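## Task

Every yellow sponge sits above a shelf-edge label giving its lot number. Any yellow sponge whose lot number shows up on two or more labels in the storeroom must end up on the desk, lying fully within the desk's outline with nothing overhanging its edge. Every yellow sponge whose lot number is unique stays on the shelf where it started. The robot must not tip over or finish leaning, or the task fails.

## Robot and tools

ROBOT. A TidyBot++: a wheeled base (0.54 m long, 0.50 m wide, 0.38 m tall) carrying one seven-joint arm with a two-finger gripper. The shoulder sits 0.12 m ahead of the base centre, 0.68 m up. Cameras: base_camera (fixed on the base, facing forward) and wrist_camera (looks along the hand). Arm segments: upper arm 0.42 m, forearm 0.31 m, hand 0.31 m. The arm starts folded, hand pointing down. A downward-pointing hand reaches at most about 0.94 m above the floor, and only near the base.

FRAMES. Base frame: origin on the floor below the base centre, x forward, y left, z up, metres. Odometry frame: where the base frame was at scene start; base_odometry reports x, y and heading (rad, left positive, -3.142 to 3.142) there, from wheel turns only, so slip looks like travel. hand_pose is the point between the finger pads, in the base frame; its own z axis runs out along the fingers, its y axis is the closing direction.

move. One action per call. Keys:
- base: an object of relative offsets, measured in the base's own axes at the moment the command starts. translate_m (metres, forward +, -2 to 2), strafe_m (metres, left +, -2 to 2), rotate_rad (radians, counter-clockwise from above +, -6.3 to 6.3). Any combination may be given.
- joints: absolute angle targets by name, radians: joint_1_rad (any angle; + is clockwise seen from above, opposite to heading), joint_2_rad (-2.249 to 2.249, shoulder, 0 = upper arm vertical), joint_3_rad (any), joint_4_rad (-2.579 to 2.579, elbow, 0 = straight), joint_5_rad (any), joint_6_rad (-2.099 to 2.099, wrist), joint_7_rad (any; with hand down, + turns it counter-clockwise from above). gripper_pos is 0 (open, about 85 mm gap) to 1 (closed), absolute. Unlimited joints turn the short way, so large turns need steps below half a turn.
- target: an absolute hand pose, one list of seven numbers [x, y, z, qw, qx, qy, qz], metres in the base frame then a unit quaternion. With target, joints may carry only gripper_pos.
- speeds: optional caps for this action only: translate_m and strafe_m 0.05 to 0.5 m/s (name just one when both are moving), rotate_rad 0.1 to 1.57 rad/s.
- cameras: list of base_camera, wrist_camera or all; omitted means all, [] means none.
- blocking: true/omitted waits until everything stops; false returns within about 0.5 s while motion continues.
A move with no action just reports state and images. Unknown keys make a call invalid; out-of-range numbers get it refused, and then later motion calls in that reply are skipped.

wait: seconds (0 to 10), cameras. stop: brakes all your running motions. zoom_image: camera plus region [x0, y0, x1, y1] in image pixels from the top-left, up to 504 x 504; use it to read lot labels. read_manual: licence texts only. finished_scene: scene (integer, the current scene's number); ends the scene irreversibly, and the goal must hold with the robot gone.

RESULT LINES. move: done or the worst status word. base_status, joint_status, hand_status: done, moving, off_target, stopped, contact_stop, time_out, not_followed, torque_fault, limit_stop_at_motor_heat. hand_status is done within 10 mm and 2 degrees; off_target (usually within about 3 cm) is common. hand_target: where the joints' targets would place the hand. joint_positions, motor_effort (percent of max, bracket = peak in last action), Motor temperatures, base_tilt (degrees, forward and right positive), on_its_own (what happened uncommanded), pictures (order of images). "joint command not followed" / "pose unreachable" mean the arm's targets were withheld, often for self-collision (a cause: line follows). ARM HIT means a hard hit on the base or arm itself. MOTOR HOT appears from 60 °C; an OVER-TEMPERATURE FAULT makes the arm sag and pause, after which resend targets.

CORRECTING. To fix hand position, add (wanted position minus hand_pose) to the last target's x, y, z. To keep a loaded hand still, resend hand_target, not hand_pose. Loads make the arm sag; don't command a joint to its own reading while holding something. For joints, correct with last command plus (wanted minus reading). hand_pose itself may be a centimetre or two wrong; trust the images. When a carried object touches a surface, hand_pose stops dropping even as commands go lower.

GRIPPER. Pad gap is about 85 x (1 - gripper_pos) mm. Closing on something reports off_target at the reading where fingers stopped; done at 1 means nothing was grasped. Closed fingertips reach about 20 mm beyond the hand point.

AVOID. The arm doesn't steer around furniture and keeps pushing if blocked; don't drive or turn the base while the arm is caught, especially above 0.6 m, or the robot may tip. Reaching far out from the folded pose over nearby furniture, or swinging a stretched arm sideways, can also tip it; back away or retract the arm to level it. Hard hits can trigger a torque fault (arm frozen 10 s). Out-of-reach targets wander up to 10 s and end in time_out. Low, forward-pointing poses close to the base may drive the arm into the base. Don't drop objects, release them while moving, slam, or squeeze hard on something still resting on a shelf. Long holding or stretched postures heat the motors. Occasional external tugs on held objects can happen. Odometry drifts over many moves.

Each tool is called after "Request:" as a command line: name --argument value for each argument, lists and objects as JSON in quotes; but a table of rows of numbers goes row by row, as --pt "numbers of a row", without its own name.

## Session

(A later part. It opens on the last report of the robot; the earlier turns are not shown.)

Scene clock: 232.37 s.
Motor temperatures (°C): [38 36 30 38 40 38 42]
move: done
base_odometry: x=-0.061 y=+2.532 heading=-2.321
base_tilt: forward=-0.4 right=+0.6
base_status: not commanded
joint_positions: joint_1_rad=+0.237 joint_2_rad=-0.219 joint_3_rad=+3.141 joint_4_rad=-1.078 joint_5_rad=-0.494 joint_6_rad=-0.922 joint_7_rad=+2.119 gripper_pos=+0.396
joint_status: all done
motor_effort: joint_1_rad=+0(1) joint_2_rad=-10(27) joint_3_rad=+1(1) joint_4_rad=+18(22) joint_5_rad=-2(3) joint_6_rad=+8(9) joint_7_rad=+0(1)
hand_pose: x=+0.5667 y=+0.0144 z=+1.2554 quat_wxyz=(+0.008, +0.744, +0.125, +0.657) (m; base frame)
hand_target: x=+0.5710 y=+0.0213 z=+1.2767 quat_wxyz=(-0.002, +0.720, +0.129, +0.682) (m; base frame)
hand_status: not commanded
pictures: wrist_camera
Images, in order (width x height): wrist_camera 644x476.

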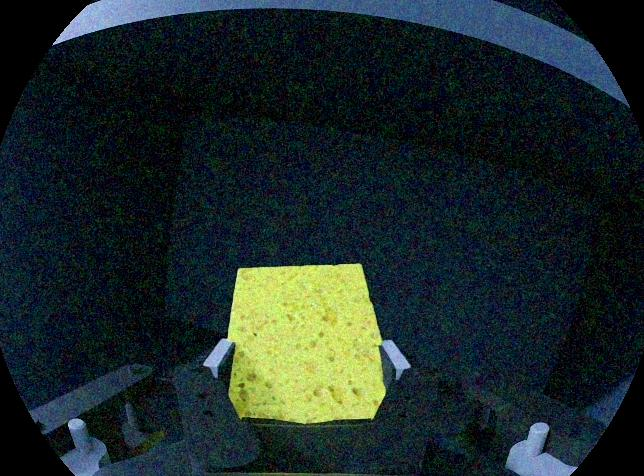

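Request:
move --joints '{"joint_1_rad": 0.0, "joint_2_rad": -0.25, "joint_4_rad": -1.65, "joint_5_rad": 0.0, "joint_6_rad": -1.5, "joint_7_rad": 1.57}' --cameras '["wrist_camera"]'

Request:
move --base '{"strafe_m": 1.9}' --cameras '[]'

Request:
move --base '{"strafe_m": 1.81}'

Scene clock: 234.87 s.
Motor temperatures (°C): [38 36 30 38 40 38 42]
move: done
base_odometry: x=-0.061 y=+2.532 heading=-2.321
base_tilt: forward=-0.4 right=+0.6
base_status: not commanded
joint_positions: joint_1_rad=+0.020 joint_2_rad=-0.238 joint_3_rad=+3.141 joint_4_rad=-1.622 joint_5_rad=-0.077 joint_6_rad=-1.441 joint_7_rad=+1.612 gripper_pos=+0.396
joint_status: all done
motor_effort: joint_1_rad=+0(2) joint_2_rad=-9(13) joint_3_rad=+1(1) joint_4_rad=+19(22) joint_5_rad=+0(3) joint_6_rad=+3(9) joint_7_rad=+0(1)
hand_pose: x=+0.4260 y=+0.0192 z=+0.8542 quat_wxyz=(-0.033, +0.987, +0.012, +0.159) (m; base frame)
hand_target: x=+0.3991 y=+0.0018 z=+0.8407 quat_wxyz=(+0.000, +0.993, +0.000, +0.120) (m; base frame)
hand_status: not commanded
pictures: wrist_camera
Images, in order (width x height): wrist_camera 644x476.

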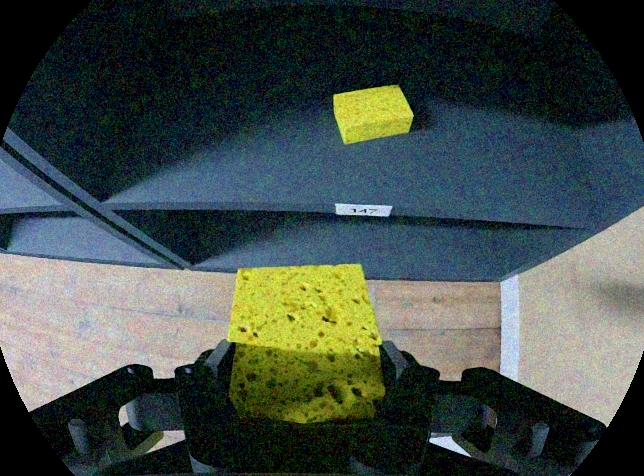

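Scene clock: 239.07 s.
Motor temperatures (°C): [38 36 30 38 40 38 42]
move: done
base_odometry: x=+1.329 y=+1.236 heading=-2.321
base_tilt: forward=-0.3 right=+0.6
base_status: done
joint_positions: joint_1_rad=+0.014 joint_2_rad=-0.240 joint_3_rad=+3.141 joint_4_rad=-1.622 joint_5_rad=-0.069 joint_6_rad=-1.444 joint_7_rad=+1.611 gripper_pos=+0.396
joint_status: not commanded
motor_effort: joint_1_rad=-1(2) joint_2_rad=-9(11) joint_3_rad=+1(2) joint_4_rad=+19(19) joint_5_rad=+0(2) joint_6_rad=+3(4) joint_7_rad=+0(1)
hand_pose: x=+0.4247 y=+0.0183 z=+0.8545 quat_wxyz=(-0.030, +0.987, +0.014, +0.158) (m; base frame)
hand_target: x=+0.3991 y=+0.0018 z=+0.8407 quat_wxyz=(+0.000, +0.993, +0.000, +0.120) (m; base frame)
hand_status: not commanded
pictures: none
No camera images: "cameras" was empty.

Scene clock: 243.13 s.
Motor temperatures (°C): [38 36 30 37 40 38 42]
move: done
base_odometry: x=+2.652 y=+0.002 heading=-2.321
base_tilt: forward=-0.3 right=+0.6
base_status: done
joint_positions: joint_1_rad=+0.013 joint_2_rad=-0.240 joint_3_rad=+3.141 joint_4_rad=-1.622 joint_5_rad=-0.066 joint_6_rad=-1.444 joint_7_rad=+1.611 gripper_pos=+0.396
joint_status: not commanded
motor_effort: joint_1_rad=+0(1) joint_2_rad=-9(10) joint_3_rad=+0(2) joint_4_rad=+19(20) joint_5_rad=+0(1) joint_6_rad=+3(4) joint_7_rad=-1(1)
hand_pose: x=+0.4245 y=+0.0179 z=+0.8544 quat_wxyz=(-0.029, +0.987, +0.015, +0.158) (m; base frame)
hand_target: x=+0.3991 y=+0.0018 z=+0.8407 quat_wxyz=(+0.000, +0.993, +0.000, +0.120) (m; base frame)
hand_status: not commanded
pictures: base_camera, wrist_camera
Images, in order (width x height): base_camera 644x364, wrist_camera 644x476.

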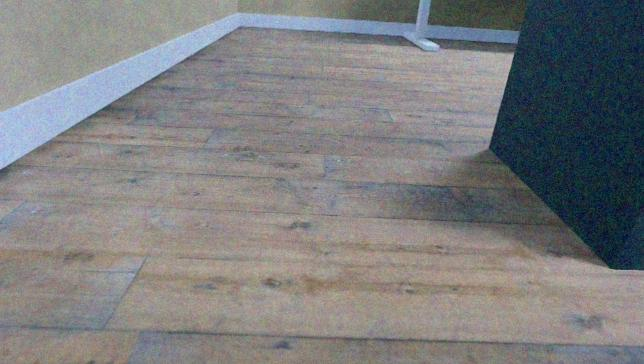

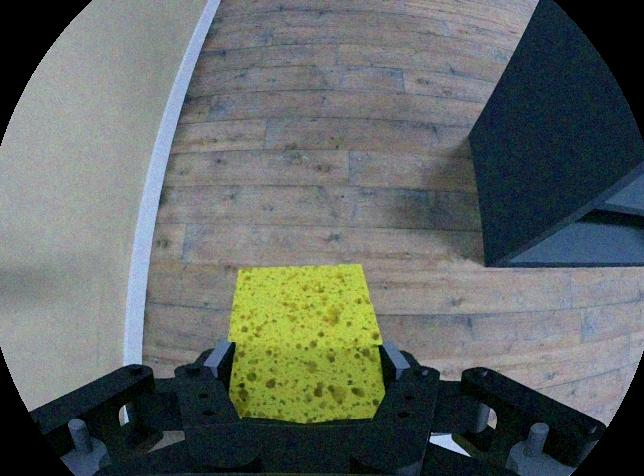

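Request:
move --base '{"translate_m": 1.75}' --cameras '[]'

Request:
move --base '{"translate_m": 0.38, "strafe_m": -0.85}' --cameras '["wrist_camera"]'

Scene clock: 247.57 s.
Motor temperatures (°C): [38 36 30 37 40 38 42]
move: done
base_odometry: x=+1.460 y=-1.279 heading=-2.320
base_tilt: forward=-0.3 right=+0.6
base_status: done
joint_positions: joint_1_rad=+0.013 joint_2_rad=-0.250 joint_3_rad=+3.141 joint_4_rad=-1.623 joint_5_rad=-0.066 joint_6_rad=-1.449 joint_7_rad=+1.611 gripper_pos=+0.396
joint_status: not commanded
motor_effort: joint_1_rad=+0(1) joint_2_rad=-9(13) joint_3_rad=+1(1) joint_4_rad=+19(20) joint_5_rad=+0(0) joint_6_rad=+3(4) joint_7_rad=+0(1)
hand_pose: x=+0.4210 y=+0.0179 z=+0.8565 quat_wxyz=(-0.029, +0.987, +0.015, +0.160) (m; base frame)
hand_target: x=+0.3991 y=+0.0018 z=+0.8407 quat_wxyz=(+0.000, +0.993, +0.000, +0.120) (m; base frame)
hand_status: not commanded
pictures: none
No camera images: "cameras" was empty.

Scene clock: 250.70 s.
Motor temperatures (°C): [38 36 30 37 40 38 42]
move: done
base_odometry: x=+0.579 y=-0.978 heading=-2.319
base_tilt: forward=-0.3 right=+0.6
base_status: done
joint_positions: joint_1_rad=+0.012 joint_2_rad=-0.250 joint_3_rad=+3.141 joint_4_rad=-1.623 joint_5_rad=-0.065 joint_6_rad=-1.449 joint_7_rad=+1.611 gripper_pos=+0.396
joint_status: not commanded
motor_effort: joint_1_rad=+0(1) joint_2_rad=-9(11) joint_3_rad=+1(2) joint_4_rad=+18(20) joint_5_rad=+0(1) joint_6_rad=+3(4) joint_7_rad=+0(1)
hand_pose: x=+0.4209 y=+0.0179 z=+0.8565 quat_wxyz=(-0.028, +0.987, +0.015, +0.160) (m; base frame)
hand_target: x=+0.3991 y=+0.0018 z=+0.8407 quat_wxyz=(+0.000, +0.993, +0.000, +0.120) (m; base frame)
hand_status: not commanded
pictures: wrist_camera
Images, in order (width x height): wrist_camera 644x476.

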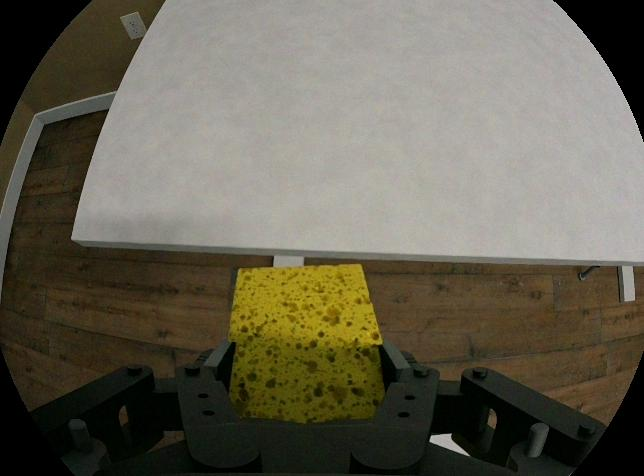

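Request:
move --joints '{"joint_1_rad": -0.01, "joint_5_rad": 0.06, "joint_6_rad": -0.2, "joint_7_rad": 1.53}' --cameras '[]'

Request:
move --joints '{"joint_2_rad": -0.02, "joint_4_rad": -1.93}' --cameras '["wrist_camera"]'

Scene clock: 253.10 s.
Motor temperatures (°C): [38 36 30 37 40 38 42]
move: done
base_odometry: x=+0.579 y=-0.978 heading=-2.319
base_tilt: forward=-0.3 right=+0.6
base_status: not commanded
joint_positions: joint_1_rad=+0.010 joint_2_rad=-0.251 joint_3_rad=+3.141 joint_4_rad=-1.628 joint_5_rad=-0.015 joint_6_rad=-0.261 joint_7_rad=+1.571 gripper_pos=+0.396
joint_status: all done
motor_effort: joint_1_rad=+0(2) joint_2_rad=-13(13) joint_3_rad=+1(1) joint_4_rad=+22(23) joint_5_rad=+1(2) joint_6_rad=+9(10) joint_7_rad=+0(2)
hand_pose: x=+0.6336 y=-0.0022 z=+1.1290 quat_wxyz=(-0.003, +0.730, -0.007, +0.683) (m; base frame)
hand_target: x=+0.6358 y=+0.0038 z=+1.1339 quat_wxyz=(+0.007, +0.717, +0.007, +0.697) (m; base frame)
hand_status: not commanded
pictures: none
No camera images: "cameras" was empty.

Scene clock: 254.60 s.
Motor temperatures (°C): [38 36 30 37 40 38 42]
move: done
base_odometry: x=+0.579 y=-0.978 heading=-2.319
base_tilt: forward=-0.3 right=+0.6
base_status: not commanded
joint_positions: joint_1_rad=+0.010 joint_2_rad=-0.026 joint_3_rad=+3.141 joint_4_rad=-1.912 joint_5_rad=-0.015 joint_6_rad=-0.252 joint_7_rad=+1.571 gripper_pos=+0.396
joint_status: all done
motor_effort: joint_1_rad=+0(1) joint_2_rad=-19(24) joint_3_rad=+0(1) joint_4_rad=+21(25) joint_5_rad=+1(1) joint_6_rad=+7(10) joint_7_rad=+0(1)
hand_pose: x=+0.6694 y=-0.0026 z=+0.8376 quat_wxyz=(-0.003, +0.877, -0.009, +0.481) (m; base frame)
hand_target: x=+0.6742 y=+0.0041 z=+0.8381 quat_wxyz=(+0.007, +0.870, +0.010, +0.493) (m; base frame)
hand_status: not commanded
pictures: wrist_camera
Images, in order (width x height): wrist_camera 644x476.

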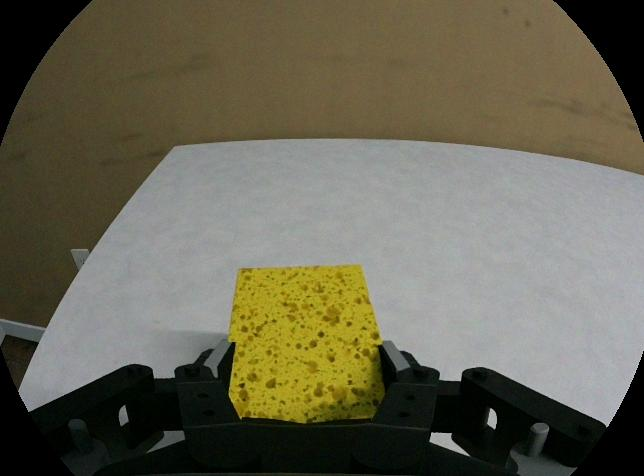

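Request:
move --joints '{"joint_2_rad": 0.005, "joint_4_rad": -2.0, "joint_6_rad": -0.08}' --cameras '[]'

Request:
move --joints '{"joint_2_rad": 0.04, "joint_4_rad": -2.1, "joint_6_rad": 0.07}' --cameras '["wrist_camera"]'

Scene clock: 256.07 s.
Motor temperatures (°C): [38 36 30 37 40 38 42]
move: done
base_odometry: x=+0.579 y=-0.978 heading=-2.319
base_tilt: forward=-0.3 right=+0.6
base_status: not commanded
joint_positions: joint_1_rad=+0.010 joint_2_rad=-0.015 joint_3_rad=+3.141 joint_4_rad=-1.975 joint_5_rad=-0.015 joint_6_rad=-0.139 joint_7_rad=+1.571 gripper_pos=+0.396
joint_status: all done
motor_effort: joint_1_rad=-1(1) joint_2_rad=-20(21) joint_3_rad=+0(0) joint_4_rad=+21(22) joint_5_rad=+1(1) joint_6_rad=+8(8) joint_7_rad=+0(1)
hand_pose: x=+0.6725 y=-0.0031 z=+0.8265 quat_wxyz=(-0.002, +0.867, -0.010, +0.498) (m; base frame)
hand_target: x=+0.6773 y=+0.0063 z=+0.8172 quat_wxyz=(+0.004, +0.864, +0.012, +0.504) (m; base frame)
hand_status: not commanded
pictures: none
No camera images: "cameras" was empty.

Scene clock: 257.30 s.
Motor temperatures (°C): [38 36 30 37 40 38 42]
move: done
base_odometry: x=+0.579 y=-0.978 heading=-2.319
base_tilt: forward=-0.3 right=+0.6
base_status: not commanded
joint_positions: joint_1_rad=+0.010 joint_2_rad=+0.021 joint_3_rad=+3.141 joint_4_rad=-2.076 joint_5_rad=-0.015 joint_6_rad=+0.008 joint_7_rad=+1.571 gripper_pos=+0.396
joint_status: all done
motor_effort: joint_1_rad=-1(1) joint_2_rad=-19(22) joint_3_rad=+0(0) joint_4_rad=+20(22) joint_5_rad=+1(1) joint_6_rad=+8(10) joint_7_rad=+0(1)
hand_pose: x=+0.6701 y=-0.0038 z=+0.7904 quat_wxyz=(-0.001, +0.865, -0.010, +0.502) (m; base frame)
hand_target: x=+0.6738 y=+0.0091 z=+0.7837 quat_wxyz=(+0.000, +0.860, +0.014, +0.510) (m; base frame)
hand_status: not commanded
pictures: wrist_camera
Images, in order (width x height): wrist_camera 644x476.

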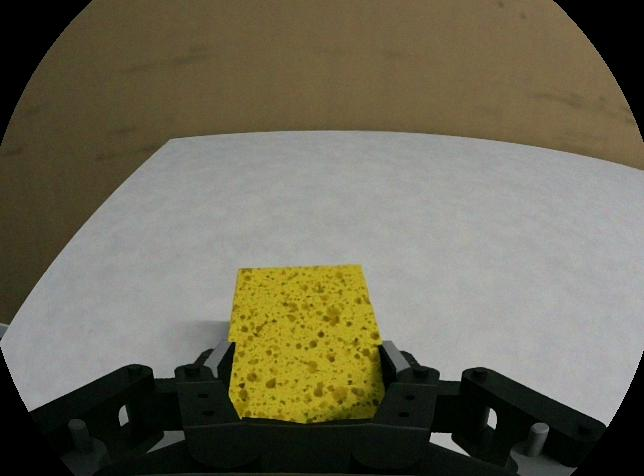

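Request:
move --joints '{"joint_2_rad": 0.056, "joint_4_rad": -2.14, "joint_6_rad": 0.125}' --cameras '[]'

Request:
move --joints '{"joint_2_rad": 0.068, "joint_4_rad": -2.17, "joint_6_rad": 0.165}' --cameras '["wrist_camera"]'

Scene clock: 258.50 s.
Motor temperatures (°C): [38 36 30 37 40 38 42]
move: done
base_odometry: x=+0.579 y=-0.978 heading=-2.319
base_tilt: forward=-0.3 right=+0.6
base_status: not commanded
joint_positions: joint_1_rad=+0.010 joint_2_rad=+0.034 joint_3_rad=+3.141 joint_4_rad=-2.115 joint_5_rad=-0.015 joint_6_rad=+0.068 joint_7_rad=+1.571 gripper_pos=+0.396
joint_status: all done
motor_effort: joint_1_rad=+0(1) joint_2_rad=-20(21) joint_3_rad=+0(0) joint_4_rad=+19(20) joint_5_rad=+1(1) joint_6_rad=+7(9) joint_7_rad=+0(1)
hand_pose: x=+0.6681 y=-0.0040 z=+0.7786 quat_wxyz=(-0.001, +0.863, -0.010, +0.506) (m; base frame)
hand_target: x=+0.6704 y=+0.0101 z=+0.7686 quat_wxyz=(-0.001, +0.860, +0.015, +0.510) (m; base frame)
hand_status: not commanded
pictures: none
No camera images: "cameras" was empty.

Scene clock: 259.20 s.
Motor temperatures (°C): [38 36 30 37 40 38 42]
move: done
base_odometry: x=+0.579 y=-0.978 heading=-2.319
base_tilt: forward=-0.3 right=+0.6
base_status: not commanded
joint_positions: joint_1_rad=+0.010 joint_2_rad=+0.045 joint_3_rad=+3.141 joint_4_rad=-2.145 joint_5_rad=-0.014 joint_6_rad=+0.110 joint_7_rad=+1.571 gripper_pos=+0.396
joint_status: all done
motor_effort: joint_1_rad=+0(1) joint_2_rad=-20(21) joint_3_rad=+0(0) joint_4_rad=+19(20) joint_5_rad=+1(1) joint_6_rad=+8(9) joint_7_rad=+0(0)
hand_pose: x=+0.6657 y=-0.0042 z=+0.7680 quat_wxyz=(-0.001, +0.862, -0.011, +0.506) (m; base frame)
hand_target: x=+0.6672 y=+0.0108 z=+0.7572 quat_wxyz=(-0.003, +0.861, +0.015, +0.509) (m; base frame)
hand_status: not commanded
pictures: wrist_camera
Images, in order (width x height): wrist_camera 644x476.

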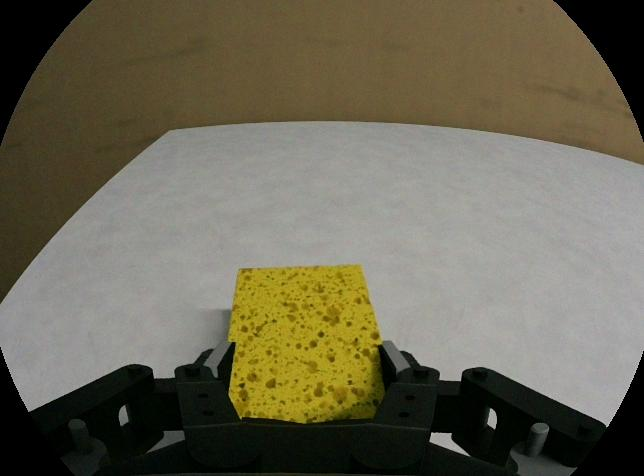

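Request:
move --joints '{"joint_2_rad": 0.074, "joint_4_rad": -2.185, "joint_6_rad": 0.185}' --cameras '[]'

Request:
move --joints '{"joint_2_rad": 0.08, "joint_4_rad": -2.2, "joint_6_rad": 0.205}' --cameras '["wrist_camera"]'

Scene clock: 259.90 s.
Motor temperatures (°C): [38 36 30 37 40 38 42]
move: done
base_odometry: x=+0.579 y=-0.978 heading=-2.319
base_tilt: forward=-0.3 right=+0.6
base_status: not commanded
joint_positions: joint_1_rad=+0.009 joint_2_rad=+0.047 joint_3_rad=+3.141 joint_4_rad=-2.156 joint_5_rad=-0.014 joint_6_rad=+0.133 joint_7_rad=+1.571 gripper_pos=+0.396
joint_status: all done
motor_effort: joint_1_rad=-1(1) joint_2_rad=-19(20) joint_3_rad=+0(0) joint_4_rad=+18(19) joint_5_rad=+1(1) joint_6_rad=+8(9) joint_7_rad=+0(0)
hand_pose: x=+0.6656 y=-0.0042 z=+0.7674 quat_wxyz=(-0.001, +0.860, -0.011, +0.511) (m; base frame)
hand_target: x=+0.6654 y=+0.0111 z=+0.7515 quat_wxyz=(-0.003, +0.861, +0.016, +0.509) (m; base frame)
hand_status: not commanded
pictures: none
No camera images: "cameras" was empty.

Scene clock: 260.47 s.
Motor temperatures (°C): [38 36 30 37 40 38 42]
move: done
base_odometry: x=+0.579 y=-0.978 heading=-2.319
base_tilt: forward=-0.3 right=+0.6
base_status: not commanded
joint_positions: joint_1_rad=+0.009 joint_2_rad=+0.048 joint_3_rad=+3.141 joint_4_rad=-2.167 joint_5_rad=-0.014 joint_6_rad=+0.156 joint_7_rad=+1.571 gripper_pos=+0.396
joint_status: all done
motor_effort: joint_1_rad=+0(1) joint_2_rad=-18(20) joint_3_rad=+0(0) joint_4_rad=+18(19) joint_5_rad=+1(1) joint_6_rad=+7(9) joint_7_rad=+0(1)
hand_pose: x=+0.6654 y=-0.0042 z=+0.7675 quat_wxyz=(+0.000, +0.857, -0.010, +0.515) (m; base frame)
hand_target: x=+0.6635 y=+0.0115 z=+0.7460 quat_wxyz=(-0.004, +0.861, +0.016, +0.508) (m; base frame)
hand_status: not commanded
pictures: wrist_camera
Images, in order (width x height): wrist_camera 644x476.

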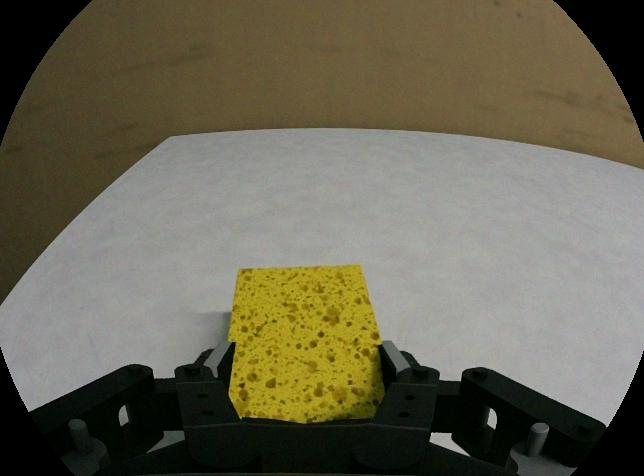

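Request:
move --joints '{"gripper_pos": 0.2}' --cameras '[]'

Request:
move --joints '{"gripper_pos": 0.0}' --cameras '["wrist_camera"]'

Request:
move --base '{"translate_m": -0.3}' --speeds '{"translate_m": 0.2}' --cameras '["wrist_camera"]'

Scene clock: 261.30 s.
Motor temperatures (°C): [38 36 30 37 40 38 42]
move: done
base_odometry: x=+0.579 y=-0.978 heading=-2.319
base_tilt: forward=-0.3 right=+0.6
base_status: not commanded
joint_positions: joint_1_rad=+0.009 joint_2_rad=+0.055 joint_3_rad=+3.141 joint_4_rad=-2.171 joint_5_rad=-0.014 joint_6_rad=+0.156 joint_7_rad=+1.571 gripper_pos=+0.200
joint_status: all done
motor_effort: joint_1_rad=+0(1) joint_2_rad=-20(20) joint_3_rad=+0(0) joint_4_rad=+18(19) joint_5_rad=+1(1) joint_6_rad=+7(8) joint_7_rad=+0(0)
hand_pose: x=+0.6648 y=-0.0041 z=+0.7614 quat_wxyz=(+0.000, +0.860, -0.010, +0.510) (m; base frame)
hand_target: x=+0.6635 y=+0.0115 z=+0.7460 quat_wxyz=(-0.004, +0.861, +0.016, +0.508) (m; base frame)
hand_status: not commanded
pictures: none
No camera images: "cameras" was empty.

Scene clock: 261.93 s.
Motor temperatures (°C): [38 36 30 37 40 38 42]
move: done
base_odometry: x=+0.579 y=-0.978 heading=-2.319
base_tilt: forward=-0.3 right=+0.6
base_status: not commanded
joint_positions: joint_1_rad=+0.009 joint_2_rad=+0.055 joint_3_rad=+3.141 joint_4_rad=-2.171 joint_5_rad=-0.014 joint_6_rad=+0.156 joint_7_rad=+1.571 gripper_pos=+0.000
joint_status: all done
motor_effort: joint_1_rad=-1(1) joint_2_rad=-20(20) joint_3_rad=+0(0) joint_4_rad=+19(19) joint_5_rad=+1(1) joint_6_rad=+8(8) joint_7_rad=+0(1)
hand_pose: x=+0.6648 y=-0.0041 z=+0.7614 quat_wxyz=(+0.000, +0.860, -0.010, +0.510) (m; base frame)
hand_target: x=+0.6635 y=+0.0115 z=+0.7460 quat_wxyz=(-0.004, +0.861, +0.016, +0.508) (m; base frame)
hand_status: not commanded
pictures: wrist_camera
Images, in order (width x height): wrist_camera 644x476.

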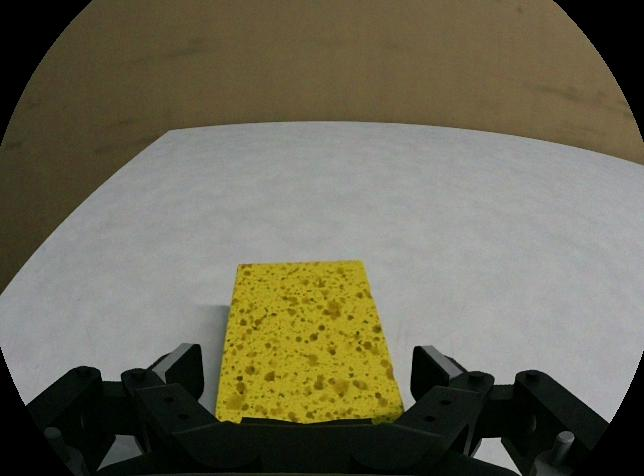

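Scene clock: 264.10 s.
Motor temperatures (°C): [38 36 30 37 40 38 42]
move: done
base_odometry: x=+0.783 y=-0.758 heading=-2.319
base_tilt: forward=-0.3 right=+0.6
base_status: done
joint_positions: joint_1_rad=+0.007 joint_2_rad=+0.064 joint_3_rad=+3.141 joint_4_rad=-2.176 joint_5_rad=-0.014 joint_6_rad=+0.157 joint_7_rad=+1.571 gripper_pos=+0.000
joint_status: not commanded
motor_effort: joint_1_rad=+0(1) joint_2_rad=-20(22) joint_3_rad=+0(1) joint_4_rad=+18(20) joint_5_rad=+1(1) joint_6_rad=+8(9) joint_7_rad=+0(1)
hand_pose: x=+0.6638 y=-0.0031 z=+0.7541 quat_wxyz=(-0.001, +0.863, -0.010, +0.505) (m; base frame)
hand_target: x=+0.6635 y=+0.0115 z=+0.7460 quat_wxyz=(-0.004, +0.861, +0.016, +0.508) (m; base frame)
hand_status: not commanded
pictures: wrist_camera
Images, in order (width x height): wrist_camera 644x476.

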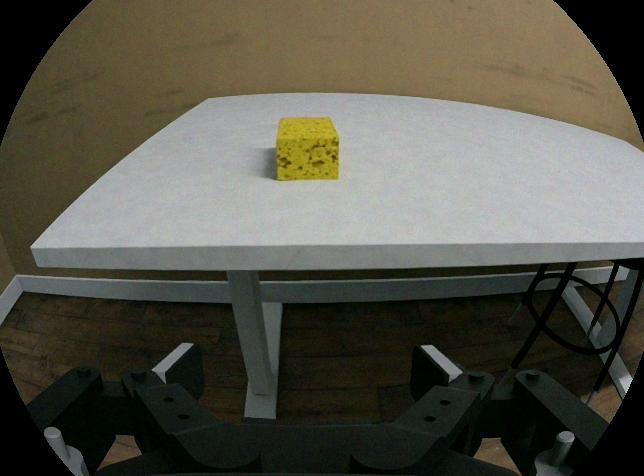

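Request:
finished_scene --scene 1

The scene is finished: the task was done.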